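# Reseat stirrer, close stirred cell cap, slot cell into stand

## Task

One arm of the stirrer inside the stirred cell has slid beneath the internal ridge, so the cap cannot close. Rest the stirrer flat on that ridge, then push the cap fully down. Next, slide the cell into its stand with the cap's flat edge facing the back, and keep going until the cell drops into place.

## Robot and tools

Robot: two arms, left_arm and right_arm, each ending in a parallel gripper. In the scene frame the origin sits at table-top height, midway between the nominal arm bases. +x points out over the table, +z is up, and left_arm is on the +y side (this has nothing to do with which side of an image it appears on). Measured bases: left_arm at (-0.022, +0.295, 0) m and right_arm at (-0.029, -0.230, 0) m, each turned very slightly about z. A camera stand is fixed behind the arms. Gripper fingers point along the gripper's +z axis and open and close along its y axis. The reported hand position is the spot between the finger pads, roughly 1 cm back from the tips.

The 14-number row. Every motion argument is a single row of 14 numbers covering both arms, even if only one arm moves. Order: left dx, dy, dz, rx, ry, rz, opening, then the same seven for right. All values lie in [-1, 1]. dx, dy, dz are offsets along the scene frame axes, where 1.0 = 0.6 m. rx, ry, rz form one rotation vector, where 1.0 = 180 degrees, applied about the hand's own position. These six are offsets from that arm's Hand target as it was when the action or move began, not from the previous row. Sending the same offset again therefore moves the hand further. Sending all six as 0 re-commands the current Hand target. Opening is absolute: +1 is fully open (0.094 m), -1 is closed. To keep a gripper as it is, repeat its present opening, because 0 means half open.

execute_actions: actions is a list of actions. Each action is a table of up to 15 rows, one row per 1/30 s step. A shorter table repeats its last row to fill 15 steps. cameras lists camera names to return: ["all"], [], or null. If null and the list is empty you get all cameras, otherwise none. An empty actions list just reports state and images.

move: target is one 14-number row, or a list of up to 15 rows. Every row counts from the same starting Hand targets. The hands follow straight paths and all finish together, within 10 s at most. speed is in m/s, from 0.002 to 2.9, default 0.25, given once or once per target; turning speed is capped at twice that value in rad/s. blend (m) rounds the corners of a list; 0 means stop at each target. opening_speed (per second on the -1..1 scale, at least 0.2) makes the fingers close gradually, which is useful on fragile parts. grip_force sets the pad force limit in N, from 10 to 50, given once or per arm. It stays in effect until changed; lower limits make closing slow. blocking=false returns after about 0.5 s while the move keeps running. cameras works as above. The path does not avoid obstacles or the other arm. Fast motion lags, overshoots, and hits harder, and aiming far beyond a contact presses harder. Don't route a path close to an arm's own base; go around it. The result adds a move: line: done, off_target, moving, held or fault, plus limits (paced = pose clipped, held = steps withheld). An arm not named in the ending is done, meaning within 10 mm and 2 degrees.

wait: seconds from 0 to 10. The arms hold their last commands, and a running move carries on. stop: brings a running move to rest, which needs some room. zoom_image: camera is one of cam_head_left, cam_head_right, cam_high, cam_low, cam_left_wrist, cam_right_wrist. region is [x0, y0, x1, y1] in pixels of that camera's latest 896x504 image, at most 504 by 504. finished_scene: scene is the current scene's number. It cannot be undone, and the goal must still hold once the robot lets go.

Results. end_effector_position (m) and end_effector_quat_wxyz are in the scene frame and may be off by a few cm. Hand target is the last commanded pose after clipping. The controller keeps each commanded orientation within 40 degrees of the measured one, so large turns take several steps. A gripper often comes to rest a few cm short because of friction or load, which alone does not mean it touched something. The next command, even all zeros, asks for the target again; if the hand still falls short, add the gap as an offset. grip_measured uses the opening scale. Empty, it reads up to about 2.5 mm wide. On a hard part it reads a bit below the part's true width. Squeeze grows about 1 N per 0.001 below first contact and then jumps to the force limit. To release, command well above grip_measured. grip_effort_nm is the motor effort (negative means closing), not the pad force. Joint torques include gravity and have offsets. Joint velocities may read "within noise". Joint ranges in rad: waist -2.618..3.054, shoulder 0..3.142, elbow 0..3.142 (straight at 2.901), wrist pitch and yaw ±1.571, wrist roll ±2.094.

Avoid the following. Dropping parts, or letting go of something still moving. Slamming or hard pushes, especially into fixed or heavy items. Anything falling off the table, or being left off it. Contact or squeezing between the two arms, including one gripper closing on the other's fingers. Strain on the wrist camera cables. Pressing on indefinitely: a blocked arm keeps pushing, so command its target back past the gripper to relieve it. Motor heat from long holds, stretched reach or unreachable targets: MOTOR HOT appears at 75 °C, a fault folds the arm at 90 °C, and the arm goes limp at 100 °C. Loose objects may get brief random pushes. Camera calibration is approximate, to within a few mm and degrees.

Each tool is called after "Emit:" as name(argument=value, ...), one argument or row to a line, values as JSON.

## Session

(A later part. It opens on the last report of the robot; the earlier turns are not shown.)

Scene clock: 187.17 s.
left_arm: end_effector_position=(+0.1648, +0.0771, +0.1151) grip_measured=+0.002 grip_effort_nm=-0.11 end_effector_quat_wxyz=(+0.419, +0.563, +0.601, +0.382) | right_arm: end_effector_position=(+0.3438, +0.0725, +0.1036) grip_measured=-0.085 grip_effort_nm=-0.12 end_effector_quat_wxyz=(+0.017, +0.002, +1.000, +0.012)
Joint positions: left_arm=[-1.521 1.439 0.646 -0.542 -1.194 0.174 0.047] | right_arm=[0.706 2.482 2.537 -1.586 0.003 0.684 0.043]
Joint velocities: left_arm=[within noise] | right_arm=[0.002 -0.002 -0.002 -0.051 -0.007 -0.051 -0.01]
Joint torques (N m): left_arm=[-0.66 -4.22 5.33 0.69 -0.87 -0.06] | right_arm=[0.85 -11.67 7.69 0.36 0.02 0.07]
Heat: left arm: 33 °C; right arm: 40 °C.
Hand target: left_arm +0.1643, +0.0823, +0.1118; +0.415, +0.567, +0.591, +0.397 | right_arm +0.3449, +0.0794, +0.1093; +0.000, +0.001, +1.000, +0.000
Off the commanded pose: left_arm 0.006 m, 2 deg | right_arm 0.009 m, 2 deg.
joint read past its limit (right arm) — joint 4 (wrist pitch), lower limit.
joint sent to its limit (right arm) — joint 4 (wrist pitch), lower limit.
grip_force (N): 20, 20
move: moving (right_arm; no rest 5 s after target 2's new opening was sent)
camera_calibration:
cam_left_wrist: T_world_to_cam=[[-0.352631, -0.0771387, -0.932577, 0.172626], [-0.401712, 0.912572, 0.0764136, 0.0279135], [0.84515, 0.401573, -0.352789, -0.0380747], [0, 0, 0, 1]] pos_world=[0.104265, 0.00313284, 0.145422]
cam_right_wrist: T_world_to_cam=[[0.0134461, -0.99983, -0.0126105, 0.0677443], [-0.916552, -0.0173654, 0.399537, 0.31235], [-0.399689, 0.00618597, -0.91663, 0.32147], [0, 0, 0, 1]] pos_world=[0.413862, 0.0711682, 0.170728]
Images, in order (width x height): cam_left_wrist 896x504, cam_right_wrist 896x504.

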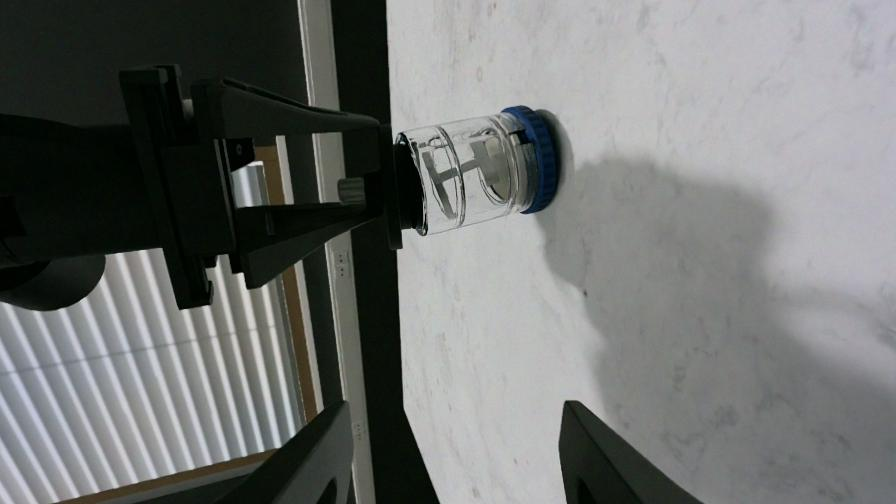

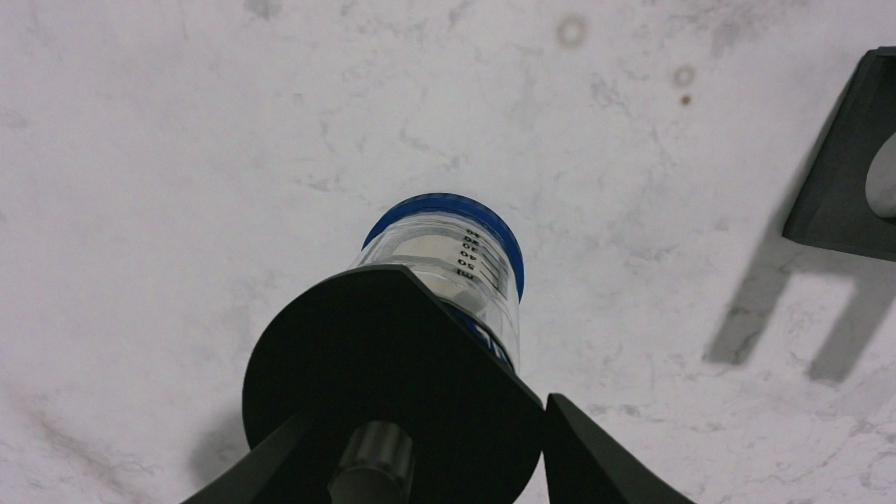

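Emit:
move(
  target=[0,0,0,0,0,0,0,0,0,0,0,0,0,0.5],
  speed=0.1,
  opening_speed=0.4,
  cameras=["cam_left_wrist","cam_right_wrist"],
)

Scene clock: 197.03 s.
left_arm: end_effector_position=(+0.1648, +0.0771, +0.1151) grip_measured=+0.002 grip_effort_nm=-0.11 end_effector_quat_wxyz=(+0.419, +0.563, +0.601, +0.382) | right_arm: end_effector_position=(+0.3438, +0.0725, +0.1036) grip_measured=+0.497 grip_effort_nm=0.19 end_effector_quat_wxyz=(+0.017, +0.002, +1.000, +0.012)
Joint positions: left_arm=[-1.521 1.439 0.646 -0.542 -1.194 0.174 0.047] | right_arm=[0.706 2.482 2.537 -1.586 0.003 0.684 0.07]
Joint torques (N m): left_arm=[-0.64 -4.23 5.35 0.71 -0.86 -0.05] | right_arm=[0.7 -11.85 7.46 0.35 -0.05 0.06]
Heat: left arm: 33 °C; right arm: 40 °C.
Hand target: left_arm +0.1643, +0.0823, +0.1118; +0.415, +0.567, +0.591, +0.397 | right_arm +0.3449, +0.0794, +0.1093; +0.000, +0.001, +1.000, +0.000
Off the commanded pose: left_arm 0.006 m, 2 deg | right_arm 0.009 m, 2 deg.
joint read past its limit (right arm) — joint 4 (wrist pitch), lower limit.
joint sent to its limit (right arm) — joint 4 (wrist pitch), lower limit. The joint targets are off in orientation, not in position.
grip_force (N): 20, 20
move: done
camera_calibration:
cam_left_wrist: T_world_to_cam=[[-0.352631, -0.0771387, -0.932577, 0.172626], [-0.401712, 0.912572, 0.0764136, 0.0279135], [0.84515, 0.401573, -0.352789, -0.0380747], [0, 0, 0, 1]] pos_world=[0.104265, 0.00313284, 0.145422]
cam_right_wrist: T_world_to_cam=[[0.0131309, -0.999835, -0.0125857, 0.0677706], [-0.916556, -0.0170666, 0.399542, 0.312328], [-0.39969, 0.00628911, -0.916629, 0.321464], [0, 0, 0, 1]] pos_world=[0.413862, 0.071068, 0.170728]
Images, in order (width x height): cam_left_wrist 896x504, cam_right_wrist 896x504.

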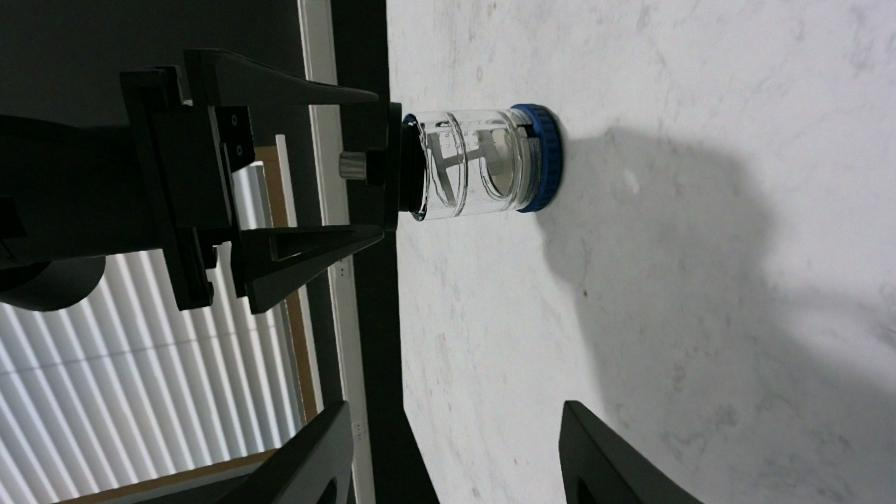

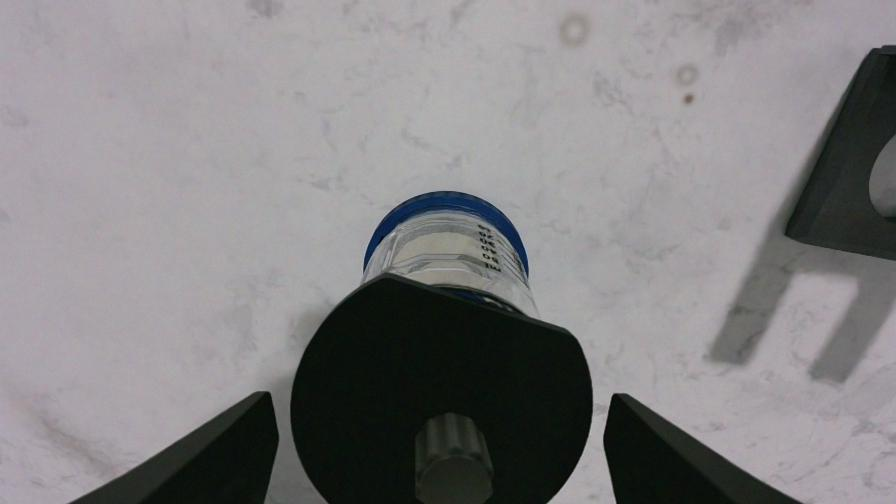

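Emit:
move(
  target=[
    [0,0,0,0,0,0,0,-0.004,-0.006,0.014,0,0,0,0.5],
    [0,0,0,0,0,0,0,-0.004,-0.006,0.014,0,0,0,0.0],
  ],
  speed=0.05,
  cameras=["cam_left_wrist","cam_right_wrist"],
)

Scene clock: 207.93 s.
left_arm: end_effector_position=(+0.1648, +0.0771, +0.1151) grip_measured=+0.002 grip_effort_nm=-0.11 end_effector_quat_wxyz=(+0.419, +0.563, +0.601, +0.382) | right_arm: end_effector_position=(+0.3438, +0.0725, +0.1036) grip_measured=+0.003 grip_effort_nm=-0.11 end_effector_quat_wxyz=(+0.017, +0.002, +1.000, +0.012)
Joint positions: left_arm=[-1.521 1.439 0.646 -0.542 -1.194 0.174 0.047] | right_arm=[0.706 2.482 2.537 -1.586 0.003 0.684 0.047]
Joint torques (N m): left_arm=[-0.66 -4.25 5.37 0.69 -0.86 -0.04] | right_arm=[0.61 -14.2 5.35 0.35 -0.04 0.02]
Heat: left arm: 33 °C; right arm: 40 °C.
Hand target: left_arm +0.1643, +0.0823, +0.1118; +0.415, +0.567, +0.591, +0.397 | right_arm +0.3425, +0.0758, +0.1177; +0.000, +0.001, +1.000, +0.000
Off the commanded pose: left_arm 0.006 m, 2 deg | right_arm 0.015 m, 2 deg.
joint read past its limit (right arm) — joint 4 (wrist pitch), lower limit.
joint sent to its limit (right arm) — joint 4 (wrist pitch), lower limit. The joint targets are off in orientation, not in position.
grip_force (N): 20, 20
move: off_target (right_arm); target 2's new opening was sent with right_arm's hand 0.015 m and 2 deg from that target
camera_calibration:
cam_left_wrist: T_world_to_cam=[[-0.352631, -0.0771387, -0.932577, 0.172626], [-0.401712, 0.912572, 0.0764136, 0.0279135], [0.84515, 0.401573, -0.352789, -0.0380747], [0, 0, 0, 1]] pos_world=[0.104265, 0.00313284, 0.145422]
cam_right_wrist: T_world_to_cam=[[0.0131309, -0.999835, -0.0125857, 0.0677706], [-0.916556, -0.0170666, 0.399542, 0.312328], [-0.39969, 0.00628911, -0.916629, 0.321464], [0, 0, 0, 1]] pos_world=[0.413862, 0.071068, 0.170728]
Images, in order (width x height): cam_left_wrist 896x504, cam_right_wrist 896x504.

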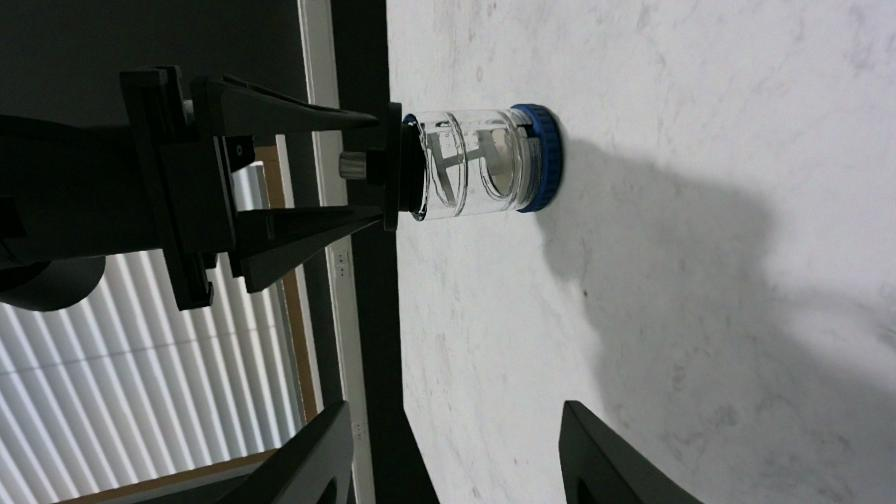

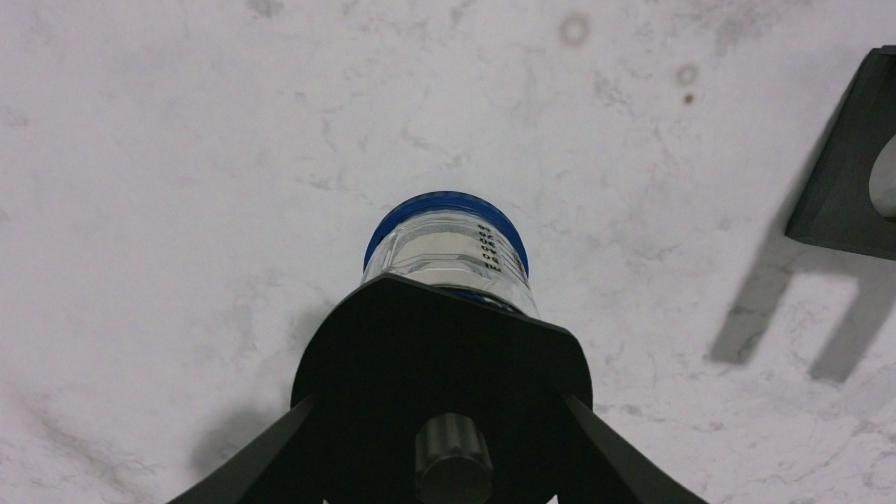

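Emit:
move(
  target=[0,0,0,0,0,0,0,0,-0.001,0.012,0,0,0,0.3],
  speed=0.05,
  cameras=["cam_left_wrist","cam_right_wrist"],
)

Scene clock: 214.07 s.
left_arm: end_effector_position=(+0.1648, +0.0771, +0.1151) grip_measured=+0.002 grip_effort_nm=-0.11 end_effector_quat_wxyz=(+0.419, +0.563, +0.601, +0.382) | right_arm: end_effector_position=(+0.3438, +0.0725, +0.1036) grip_measured=+0.297 grip_effort_nm=0.19 end_effector_quat_wxyz=(+0.017, +0.002, +1.000, +0.012)
Joint positions: left_arm=[-1.521 1.439 0.646 -0.542 -1.194 0.174 0.047] | right_arm=[0.706 2.482 2.537 -1.586 0.003 0.684 0.061]
Joint torques (N m): left_arm=[-0.69 -4.26 5.34 0.7 -0.86 -0.06] | right_arm=[0.57 -15.5 5.29 0.36 -0.01 0.02]
Heat: left arm: 33 °C; right arm: 40 °C.
Hand target: left_arm +0.1643, +0.0823, +0.1118; +0.415, +0.567, +0.591, +0.397 | right_arm +0.3425, +0.0752, +0.1249; +0.000, +0.001, +1.000, +0.000
Off the commanded pose: left_arm 0.006 m, 2 deg | right_arm 0.021 m, 2 deg.
joint read past its limit (right arm) — joint 4 (wrist pitch), lower limit.
joint sent to its limit (right arm) — joint 4 (wrist pitch), lower limit. The joint targets are off in orientation, not in position.
grip_force (N): 20, 20
move: off_target (right_arm)
camera_calibration:
cam_left_wrist: T_world_to_cam=[[-0.352631, -0.0771387, -0.932577, 0.172626], [-0.401712, 0.912572, 0.0764136, 0.0279135], [0.84515, 0.401573, -0.352789, -0.0380747], [0, 0, 0, 1]] pos_world=[0.104265, 0.00313284, 0.145422]
cam_right_wrist: T_world_to_cam=[[0.0131309, -0.999835, -0.0125857, 0.0677706], [-0.916556, -0.0170666, 0.399542, 0.312328], [-0.39969, 0.00628911, -0.916629, 0.321464], [0, 0, 0, 1]] pos_world=[0.413862, 0.071068, 0.170728]
Images, in order (width x height): cam_left_wrist 896x504, cam_right_wrist 896x504.

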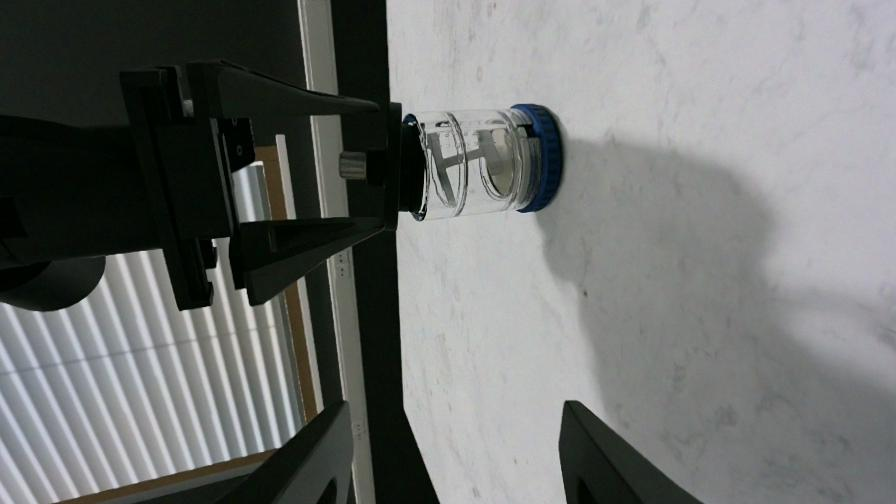

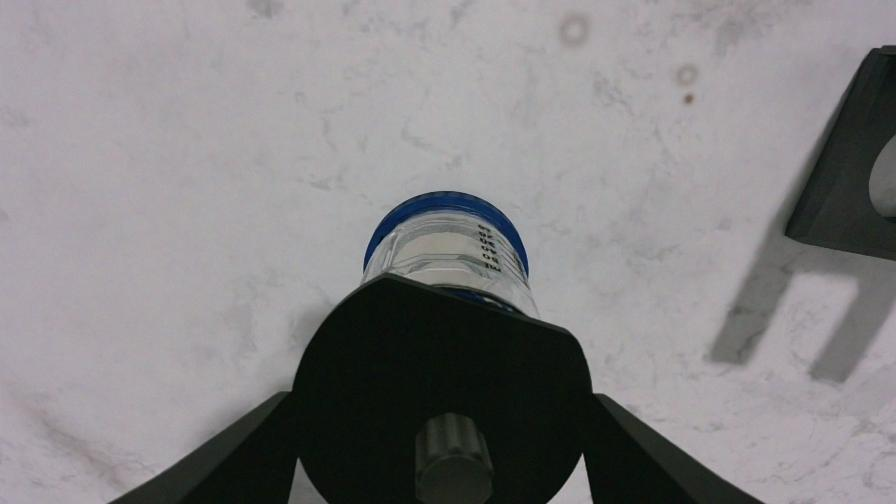

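Emit:
move(
  target=[0,0,0,0,0,0,0,0,0,0.02,0,0,0,0.5],
  speed=0.05,
)

Scene clock: 220.57 s.
left_arm: end_effector_position=(+0.1648, +0.0771, +0.1151) grip_measured=+0.002 grip_effort_nm=-0.11 end_effector_quat_wxyz=(+0.419, +0.563, +0.601, +0.382) | right_arm: end_effector_position=(+0.3439, +0.0726, +0.1129) grip_measured=+0.497 grip_effort_nm=0.20 end_effector_quat_wxyz=(+0.024, +0.002, +1.000, +0.018)
Joint positions: left_arm=[-1.521 1.439 0.646 -0.542 -1.194 0.174 0.047] | right_arm=[0.706 2.461 2.537 -1.586 0.003 0.684 0.07]
Joint torques (N m): left_arm=[-0.69 -4.23 5.41 0.69 -0.86 -0.05] | right_arm=[0.39 -15.6 5.3 0.38 -0.02 0.01]
Heat: left arm: 33 °C; right arm: 41 °C.
Hand target: left_arm +0.1643, +0.0823, +0.1118; +0.415, +0.567, +0.591, +0.397 | right_arm +0.3425, +0.0752, +0.1368; +0.000, +0.001, +1.000, +0.000
Off the commanded pose: left_arm 0.006 m, 2 deg | right_arm 0.024 m, 3 deg.
joint read past its limit (right arm) — joint 4 (wrist pitch), lower limit.
joint sent to its limit (right arm) — joint 4 (wrist pitch), lower limit. The joint targets are off in orientation, not in position.
grip_force (N): 20, 20
move: off_target (right_arm)

Emit:
move(
  target=[
    [0,0,0,0,0,0,0,-0.002,-0.012,0.0,0,0,0,0.5],
    [0,0,0,0,0,0,0,-0.002,-0.012,0.0,0,0,0,0.0],
  ],
  speed=0.05,
  cameras=["cam_left_wrist","cam_right_wrist"],
)

Scene clock: 232.13 s.
left_arm: end_effector_position=(+0.1648, +0.0771, +0.1151) grip_measured=+0.002 grip_effort_nm=-0.11 end_effector_quat_wxyz=(+0.419, +0.563, +0.601, +0.382) | right_arm: end_effector_position=(+0.3407, +0.0700, +0.1144) grip_measured=+0.003 grip_effort_nm=-0.12 end_effector_quat_wxyz=(+0.021, +0.001, +1.000, +0.015)
Joint positions: left_arm=[-1.521 1.439 0.646 -0.542 -1.194 0.174 0.047] | right_arm=[0.706 2.445 2.513 -1.586 0.003 0.682 0.047]
Joint torques (N m): left_arm=[-0.62 -4.25 5.35 0.7 -0.87 -0.06] | right_arm=[-0.5 -15.86 4.89 0.37 -0.03 -0.04]
Heat: left arm: 33 °C; right arm: 47 °C.
Hand target: left_arm +0.1643, +0.0823, +0.1118; +0.415, +0.567, +0.591, +0.397 | right_arm +0.3413, +0.0680, +0.1368; +0.000, +0.001, +1.000, +0.000
Off the commanded pose: left_arm 0.006 m, 2 deg | right_arm 0.022 m, 3 deg.
joint read past its limit (right arm) — joint 4 (wrist pitch), lower limit.
joint sent to its limit (right arm) — joint 4 (wrist pitch), lower limit. The joint targets are off in orientation, not in position.
grip_force (N): 20, 20
move: off_target (right_arm); target 2's new opening was sent with right_arm's hand 0.022 m and 3 deg from that target
camera_calibration:
cam_left_wrist: T_world_to_cam=[[-0.352631, -0.0771387, -0.932577, 0.172626], [-0.401712, 0.912572, 0.0764136, 0.0279135], [0.84515, 0.401573, -0.352789, -0.0380747], [0, 0, 0, 1]] pos_world=[0.104265, 0.00313284, 0.145422]
cam_right_wrist: T_world_to_cam=[[0.0159789, -0.999667, -0.0202832, 0.0653862], [-0.920383, -0.022632, 0.390362, 0.307949], [-0.390691, 0.0124308, -0.920438, 0.327044], [0, 0, 0, 1]] pos_world=[0.410159, 0.0682685, 0.182138]
Images, in order (width x height): cam_left_wrist 896x504, cam_right_wrist 896x504.

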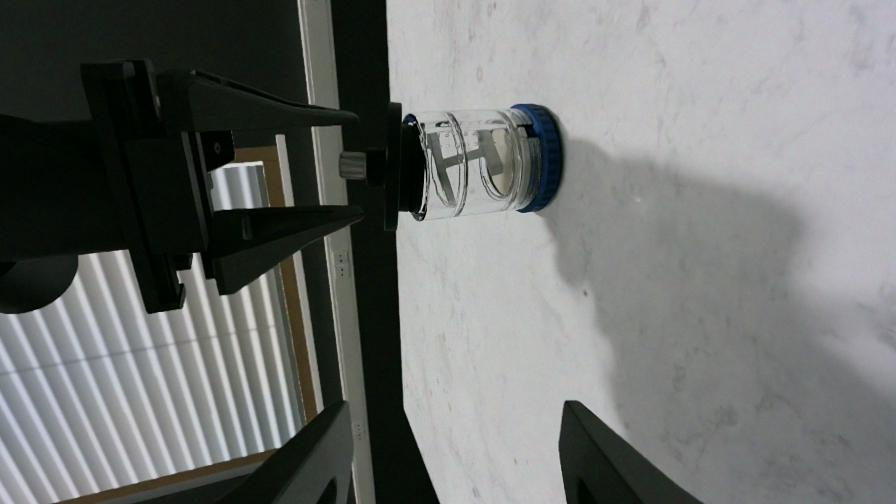

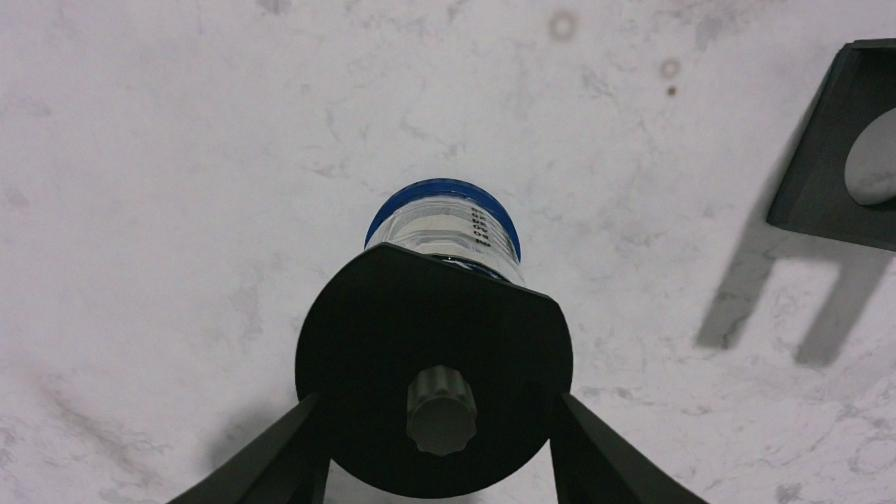

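Emit:
move(
  target=[
    [0,0,0,0,0,0,0,0,0,-0.036,0,0,0,0.0],
    [0,0,0,0,0,0,0,0,0,-0.036,0,0,0,-1],
  ],
  speed=0.05,
  cameras=["cam_left_wrist","cam_right_wrist"],
)

Scene clock: 247.93 s.
left_arm: end_effector_position=(+0.1648, +0.0771, +0.1151) grip_measured=+0.002 grip_effort_nm=-0.11 end_effector_quat_wxyz=(+0.419, +0.563, +0.601, +0.382) | right_arm: end_effector_position=(+0.3407, +0.0700, +0.1144) grip_measured=-0.698 grip_effort_nm=-0.42 end_effector_quat_wxyz=(+0.021, +0.001, +1.000, +0.015)
Joint positions: left_arm=[-1.521 1.439 0.646 -0.542 -1.194 0.174 0.047] | right_arm=[0.706 2.445 2.513 -1.586 0.003 0.682 0.014]
Joint torques (N m): left_arm=[-0.68 -4.22 5.37 0.7 -0.86 -0.05] | right_arm=[-0.44 -12.36 4.55 0.38 -0.03 0.01]
Heat: left arm: 33 °C; right arm: 51 °C.
Hand target: left_arm +0.1643, +0.0823, +0.1118; +0.415, +0.567, +0.591, +0.397 | right_arm +0.3413, +0.0680, +0.1152; +0.000, +0.001, +1.000, +0.000
Off the commanded pose: left_arm 0.006 m, 2 deg | right_arm 0.002 m, 3 deg.
joint read past its limit (right arm) — joint 4 (wrist pitch), lower limit.
joint sent to its limit (right arm) — joint 4 (wrist pitch), lower limit. The joint targets are off in orientation, not in position.
grip_force (N): 20, 20
move: off_target (right_arm); target 2's new opening was sent with right_arm's hand 0.002 m and 3 deg from that target
camera_calibration:
cam_left_wrist: T_world_to_cam=[[-0.352631, -0.0771387, -0.932577, 0.172626], [-0.401712, 0.912572, 0.0764136, 0.0279135], [0.84515, 0.401573, -0.352789, -0.0380747], [0, 0, 0, 1]] pos_world=[0.104265, 0.00313284, 0.145422]
cam_right_wrist: T_world_to_cam=[[0.0159789, -0.999667, -0.0202832, 0.0653862], [-0.920383, -0.022632, 0.390362, 0.307949], [-0.390691, 0.0124308, -0.920438, 0.327044], [0, 0, 0, 1]] pos_world=[0.410159, 0.0682685, 0.182138]
Images, in order (width x height): cam_left_wrist 896x504, cam_right_wrist 896x504.

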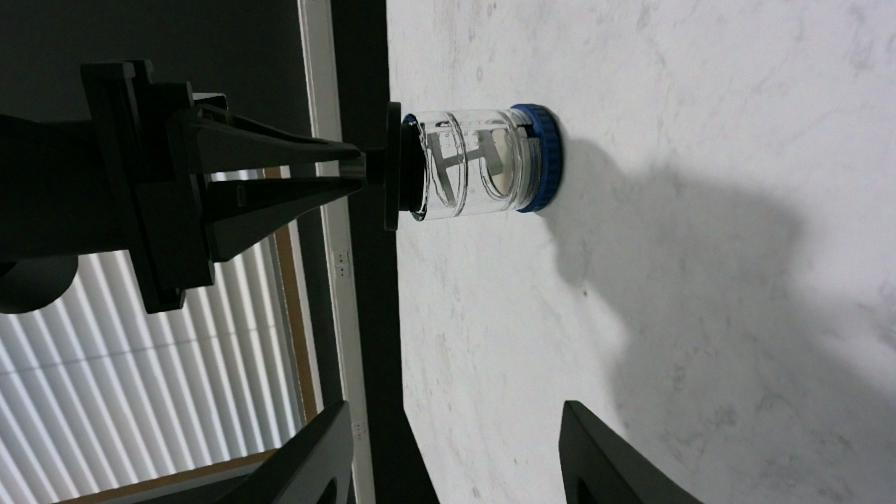

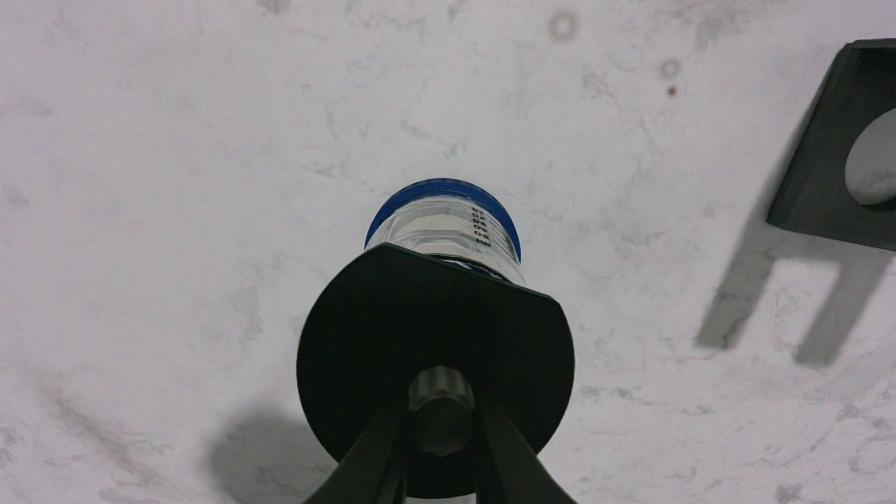

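Emit:
move(
  target=[0,0,0,0,0,0,0,0,0,0.045,0,0,0,-1],
  speed=0.06,
  grip_force=35,
  cameras=["cam_left_wrist","cam_right_wrist"],
)

Scene clock: 260.40 s.
left_arm: end_effector_position=(+0.1648, +0.0771, +0.1151) grip_measured=+0.002 grip_effort_nm=-0.11 end_effector_quat_wxyz=(+0.419, +0.563, +0.601, +0.382) | right_arm: end_effector_position=(+0.3407, +0.0701, +0.1149) grip_measured=-0.711 grip_effort_nm=-0.71 end_effector_quat_wxyz=(+0.022, +0.001, +1.000, +0.016)
Joint positions: left_arm=[-1.521 1.439 0.646 -0.542 -1.194 0.174 0.047] | right_arm=[0.706 2.443 2.513 -1.586 0.003 0.682 0.014]
Joint torques (N m): left_arm=[-0.68 -4.26 5.31 0.69 -0.86 -0.06] | right_arm=[-0.44 -16.58 4.96 0.36 -0.02 -0.02]
Heat: left arm: 33 °C; right arm: 52 °C.
Hand target: left_arm +0.1643, +0.0823, +0.1118; +0.415, +0.567, +0.591, +0.397 | right_arm +0.3412, +0.0680, +0.1423; +0.000, +0.001, +1.000, +0.000
Off the commanded pose: left_arm 0.006 m, 2 deg | right_arm 0.027 m, 3 deg.
joint read past its limit (right arm) — joint 4 (wrist pitch), lower limit.
joint sent to its limit (right arm) — joint 4 (wrist pitch), lower limit. The joint targets are off in orientation, not in position.
grip_force (N): 35, 35
move: off_target (right_arm)
camera_calibration:
cam_left_wrist: T_world_to_cam=[[-0.352631, -0.0771387, -0.932577, 0.172626], [-0.401712, 0.912572, 0.0764136, 0.0279135], [0.84515, 0.401573, -0.352789, -0.0380747], [0, 0, 0, 1]] pos_world=[0.104265, 0.00313284, 0.145422]
cam_right_wrist: T_world_to_cam=[[0.0160211, -0.999646, -0.0212586, 0.0655594], [-0.920632, -0.0230433, 0.389751, 0.307864], [-0.390103, 0.0133271, -0.920675, 0.327299], [0, 0, 0, 1]] pos_world=[0.410059, 0.0682684, 0.182739]
Images, in order (width x height): cam_left_wrist 896x504, cam_right_wrist 896x504.

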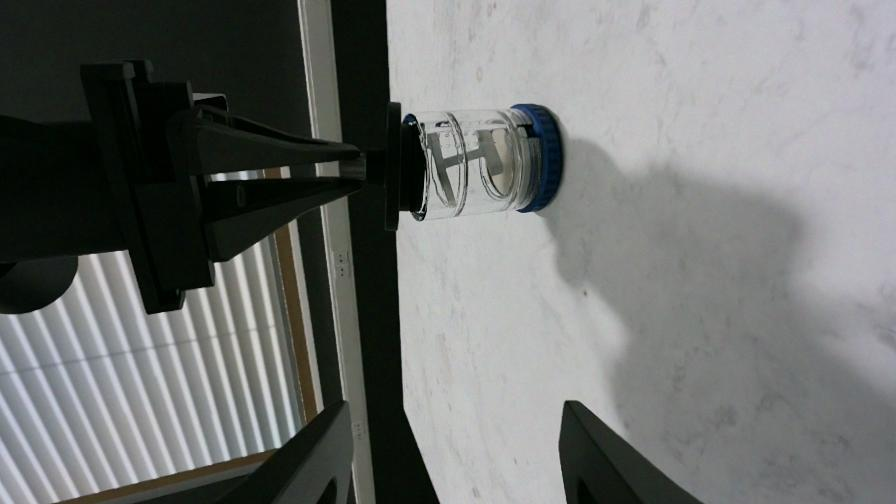

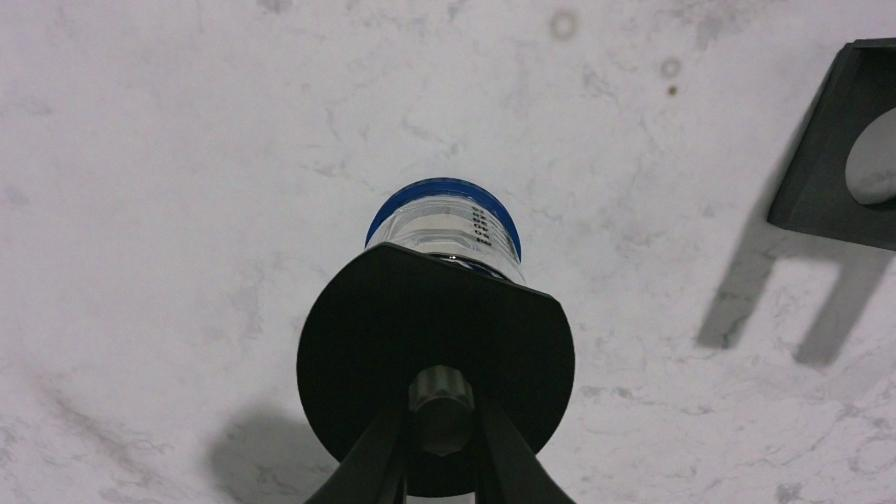

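Emit:
move(
  target=[0,0,0,0,0,0,0,0,0,0.03,0,0,0,-1],
  speed=0.04,
  cameras=["cam_left_wrist"],
)

Emit:
zoom_image(
  camera="cam_left_wrist",
  region=[330, 80, 590, 250],
)

Scene clock: 267.40 s.
left_arm: end_effector_position=(+0.1648, +0.0771, +0.1151) grip_measured=+0.002 grip_effort_nm=-0.11 end_effector_quat_wxyz=(+0.419, +0.563, +0.601, +0.382) | right_arm: end_effector_position=(+0.3405, +0.0699, +0.1351) grip_measured=-0.711 grip_effort_nm=-0.71 end_effector_quat_wxyz=(+0.039, +0.001, +0.999, +0.030)
Joint positions: left_arm=[-1.521 1.439 0.646 -0.542 -1.194 0.174 0.047] | right_arm=[0.706 2.399 2.513 -1.586 0.003 0.682 0.014]
Joint torques (N m): left_arm=[-0.7 -4.19 5.35 0.69 -0.87 -0.04] | right_arm=[-0.5 -15.61 5.65 0.47 -0.02 -0.04]
Heat: left arm: 33 °C; right arm: 52 °C.
Hand target: left_arm +0.1643, +0.0823, +0.1118; +0.415, +0.567, +0.591, +0.397 | right_arm +0.3412, +0.0680, +0.1602; +0.000, +0.001, +1.000, +0.000
Off the commanded pose: left_arm 0.006 m, 2 deg | right_arm 0.025 m, 6 deg.
joint read past its limit (right arm) — joint 4 (wrist pitch), lower limit.
joint sent to its limit (right arm) — joint 4 (wrist pitch), lower limit. The joint targets are off in orientation, not in position.
grip_force (N): 35, 35
move: off_target (right_arm)
camera_calibration:
cam_left_wrist: T_world_to_cam=[[-0.352631, -0.0771387, -0.932577, 0.172626], [-0.401712, 0.912572, 0.0764136, 0.0279135], [0.84515, 0.401573, -0.352789, -0.0380747], [0, 0, 0, 1]] pos_world=[0.104265, 0.00313284, 0.145422]
Images, in order (width x height): cam_left_wrist 896x504.

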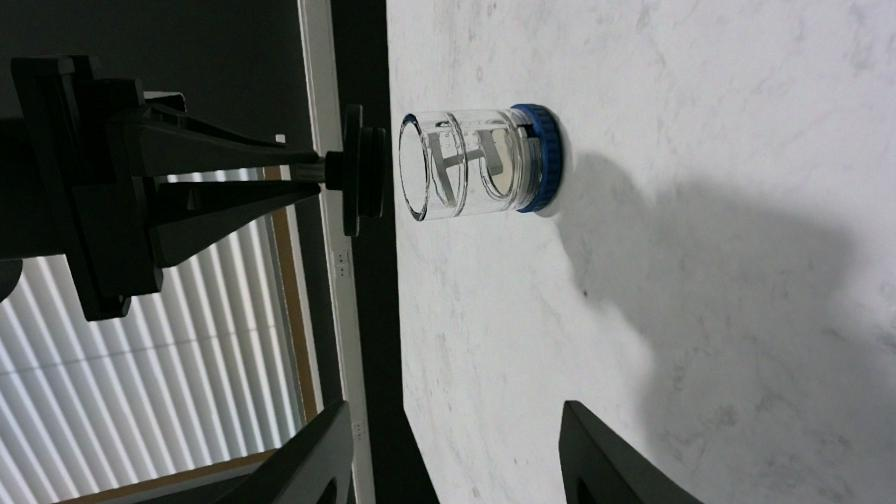

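Scaled by 1.938 from the camera's 896x504 image, which has a finer 1280x720 frame.

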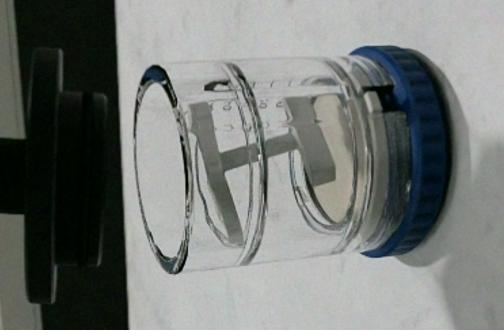

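Emit:
move(
  target=[
    [0,0,0,0,0,0,0,0,0,0.06,0,0,0,-1],
    [0,0,0,0,0,0,0,-0.12,-0.45,0.06,0,0,0,-1],
  ],
  speed=0.15,
  blend=[0.02,0],
  cameras=["cam_right_wrist","cam_head_left","cam_high"],
)

Scene clock: 289.73 s.
left_arm: end_effector_position=(+0.1648, +0.0771, +0.1151) grip_measured=+0.002 grip_effort_nm=-0.11 end_effector_quat_wxyz=(+0.419, +0.563, +0.601, +0.382) | right_arm: end_effector_position=(+0.2721, -0.2020, +0.1878) grip_measured=-0.711 grip_effort_nm=-0.71 end_effector_quat_wxyz=(-0.010, +0.004, +1.000, -0.001)
Joint positions: left_arm=[-1.521 1.439 0.646 -0.542 -1.194 0.174 0.047] | right_arm=[0.114 1.731 1.727 -1.586 0.001 0.096 0.014]
Joint torques (N m): left_arm=[-0.64 -4.23 5.39 0.69 -0.85 -0.06] | right_arm=[0.06 -9.18 5.07 0.25 0 -0.04]
Heat: left arm: 33 °C; right arm: 54 °C.
Hand target: left_arm +0.1643, +0.0823, +0.1118; +0.415, +0.567, +0.591, +0.397 | right_arm +0.2692, -0.2020, +0.1963; +0.000, +0.001, +1.000, +0.000
Off the commanded pose: left_arm 0.006 m, 2 deg | right_arm 0.009 m, 1 deg.
joint read past its limit (right arm) — joint 4 (wrist pitch), lower limit.
joint sent to its limit (right arm) — joint 4 (wrist pitch), lower limit. The joint targets still meet the commanded pose.
grip_force (N): 35, 35
move: done
camera_calibration:
cam_right_wrist: T_world_to_cam=[[0.00990239, -0.999878, 0.0121197, -0.208373], [-0.894434, -0.0034377, 0.447188, 0.196068], [-0.447091, -0.0152685, -0.894358, 0.376067], [0, 0, 0, 1]] pos_world=[0.34557, -0.201931, 0.251184]
Images, in order (width x height): cam_head_left 896x504, cam_high 896x504, cam_right_wrist 896x504.

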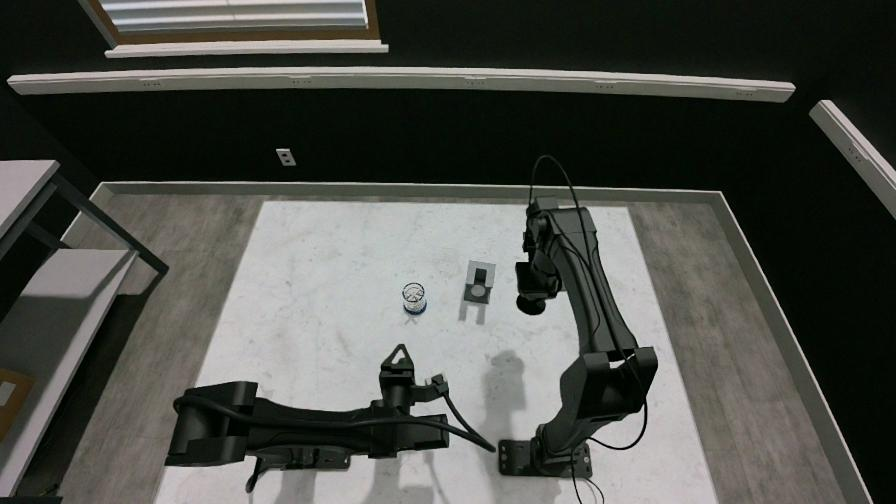

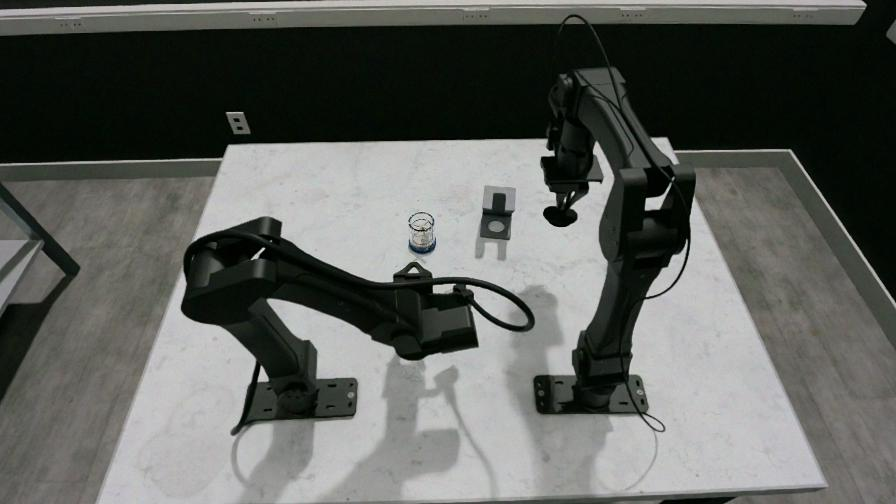

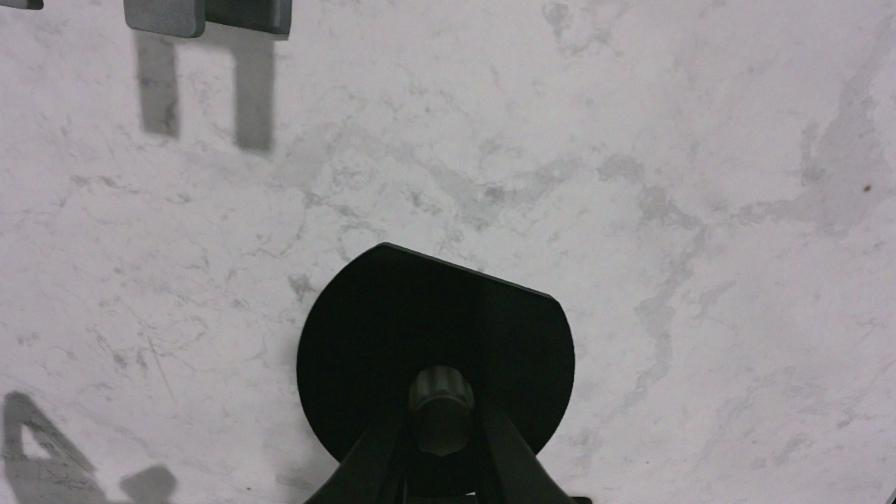

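Emit:
move(
  target=[
    [0.1,0,0.2,-0.147,0.15,0.21,1,0,0,0,0,0,0,-1],
    [0.276,-0.02,0.16,-0.294,0.307,0.42,1,0,0,0,0,0,0,-1],
  ],
  speed=0.25,
  blend=[0.04,0],
  cameras=["cam_left_wrist","cam_head_left"],
)

Scene clock: 314.77 s.
left_arm: end_effector_position=(+0.3275, +0.0705, +0.2141) grip_measured=+0.998 grip_effort_nm=0.09 end_effector_quat_wxyz=(+0.087, +0.006, +0.995, -0.054) | right_arm: end_effector_position=(+0.2721, -0.2020, +0.1878) grip_measured=-0.711 grip_effort_nm=-0.71 end_effector_quat_wxyz=(-0.010, +0.003, +1.000, -0.001)
Joint positions: left_arm=[-0.603 2.016 2.195 -1.545 -0.002 -0.561 0.094] | right_arm=[0.114 1.731 1.727 -1.586 0.001 0.095 0.014]
Joint torques (N m): left_arm=[0.28 -9.24 9.06 0.64 -0.04 -0.1] | right_arm=[0.14 -9.18 4.85 0.22 0.01 -0.05]
Heat: left arm: 33 °C; right arm: 48 °C.
Hand target: left_arm +0.3299, +0.0703, +0.2078; +0.000, +0.000, +1.000, +0.000 | right_arm +0.2692, -0.2020, +0.1963; +0.000, +0.001, +1.000, +0.000
Off the commanded pose: left_arm 0.007 m, 12 deg | right_arm 0.009 m, 1 deg.
joint read past its limit (right arm) — joint 4 (wrist pitch), lower limit.
joint sent to its limit (left arm) — joint 4 (wrist pitch), lower limit. The joint targets are off in orientation, not in position.
joint sent to its limit (right arm) — joint 4 (wrist pitch), lower limit. The joint targets still meet the commanded pose.
grip_force (N): 35, 35
move: off_target (left_arm)
camera_calibration:
cam_left_wrist: T_world_to_cam=[[-0.01847, -0.99462, 0.10193, 0.0556567], [-0.967752, 0.0434006, 0.248137, 0.301601], [-0.251226, -0.0940603, -0.963347, 0.386603], [0, 0, 0, 1]] pos_world=[0.390028, 0.0786317, 0.291922]
Images, in order (width x height): cam_head_left 896x504, cam_left_wrist 896x504.

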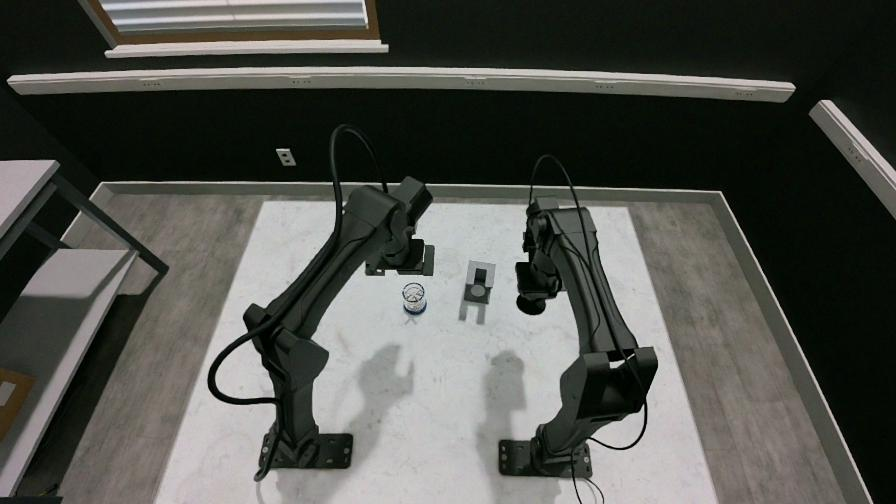

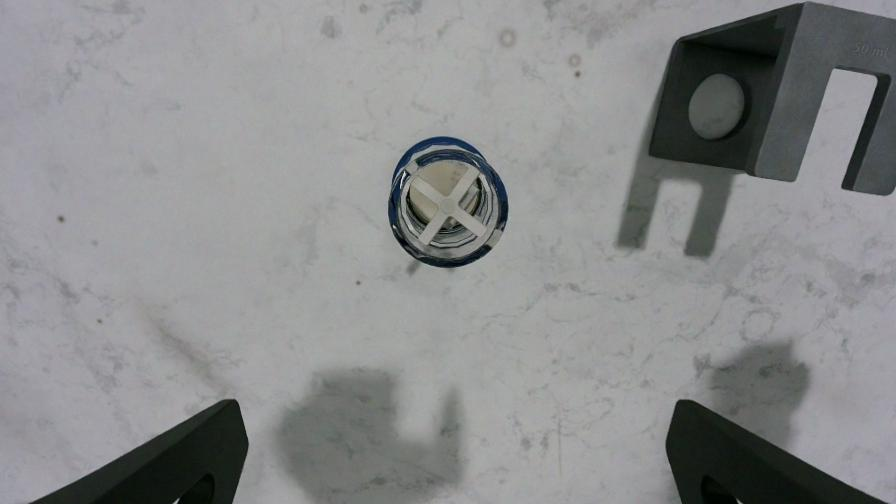

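Emit:
zoom_image(
  camera="cam_left_wrist",
  region=[380, 130, 520, 275],
)

Scaled by 3.476 from the camera's 896x504 image, which has a finer 1280x720 frame.

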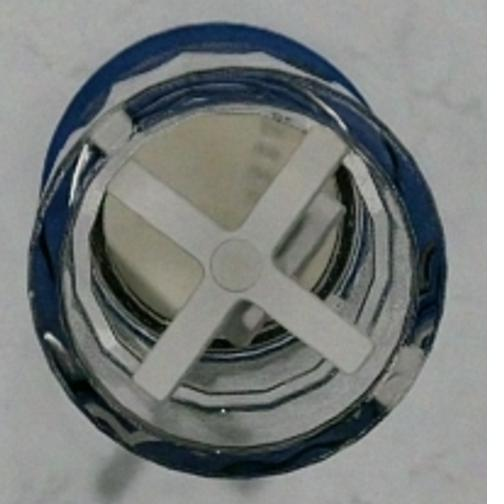

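Emit:
move(
  target=[0.03,-0.01,-0.075,0,0,0,1,0,0,0,0,0,0,-1],
  speed=0.1,
  cameras=["cam_left_wrist"],
)

Emit:
zoom_image(
  camera="cam_left_wrist",
  region=[350, 130, 550, 330],
)

Scene clock: 329.23 s.
left_arm: end_effector_position=(+0.3450, +0.0628, +0.1702) grip_measured=+0.998 grip_effort_nm=0.08 end_effector_quat_wxyz=(+0.048, +0.003, +0.998, -0.030) | right_arm: end_effector_position=(+0.2721, -0.2020, +0.1878) grip_measured=-0.711 grip_effort_nm=-0.71 end_effector_quat_wxyz=(-0.010, +0.003, +1.000, -0.001)
Joint positions: left_arm=[-0.595 2.161 2.249 -1.545 0 -0.561 0.094] | right_arm=[0.114 1.731 1.727 -1.586 0.001 0.095 0.014]
Joint torques (N m): left_arm=[0.55 -10.62 9.16 0.44 -0.01 0] | right_arm=[0.02 -9.11 5.05 0.27 -0.02 -0.03]
Heat: left arm: 34 °C; right arm: 47 °C.
Hand target: left_arm +0.3478, +0.0643, +0.1628; +0.000, +0.000, +1.000, +0.000 | right_arm +0.2692, -0.2020, +0.1963; +0.000, +0.001, +1.000, +0.000
Off the commanded pose: left_arm 0.008 m, 7 deg | right_arm 0.009 m, 1 deg.
joint read past its limit (right arm) — joint 4 (wrist pitch), lower limit.
joint sent to its limit (left arm) — joint 4 (wrist pitch), lower limit. The joint targets are off in orientation, not in position.
joint sent to its limit (right arm) — joint 4 (wrist pitch), lower limit. The joint targets still meet the commanded pose.
grip_force (N): 35, 35
move: off_target (left_arm)
camera_calibration:
cam_left_wrist: T_world_to_cam=[[-0.00469023, -0.998448, 0.0554927, 0.0561139], [-0.945544, 0.0224891, 0.324717, 0.310407], [-0.325461, -0.0509478, -0.944182, 0.367672], [0, 0, 0, 1]] pos_world=[0.413429, 0.0677781, 0.243241]
Images, in order (width x height): cam_left_wrist 896x504.

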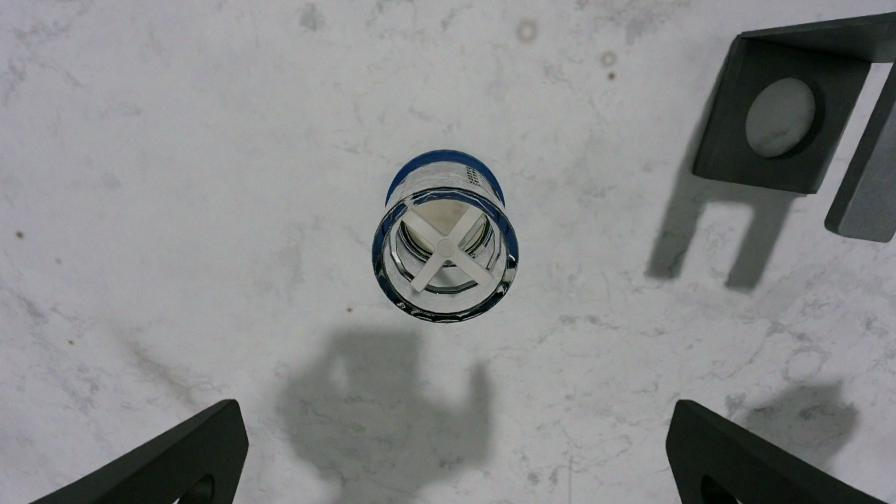

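Scaled by 2.520 from the camera's 896x504 image, which has a finer 1280x720 frame.

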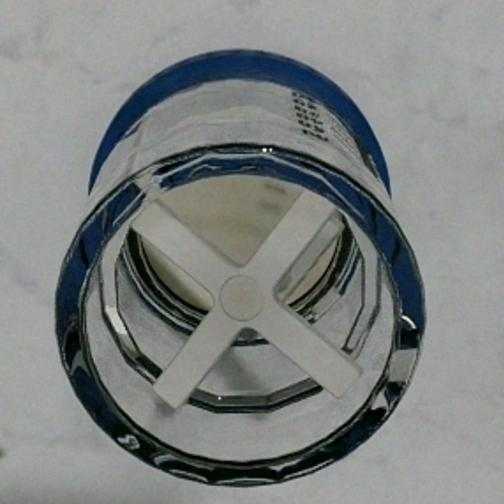

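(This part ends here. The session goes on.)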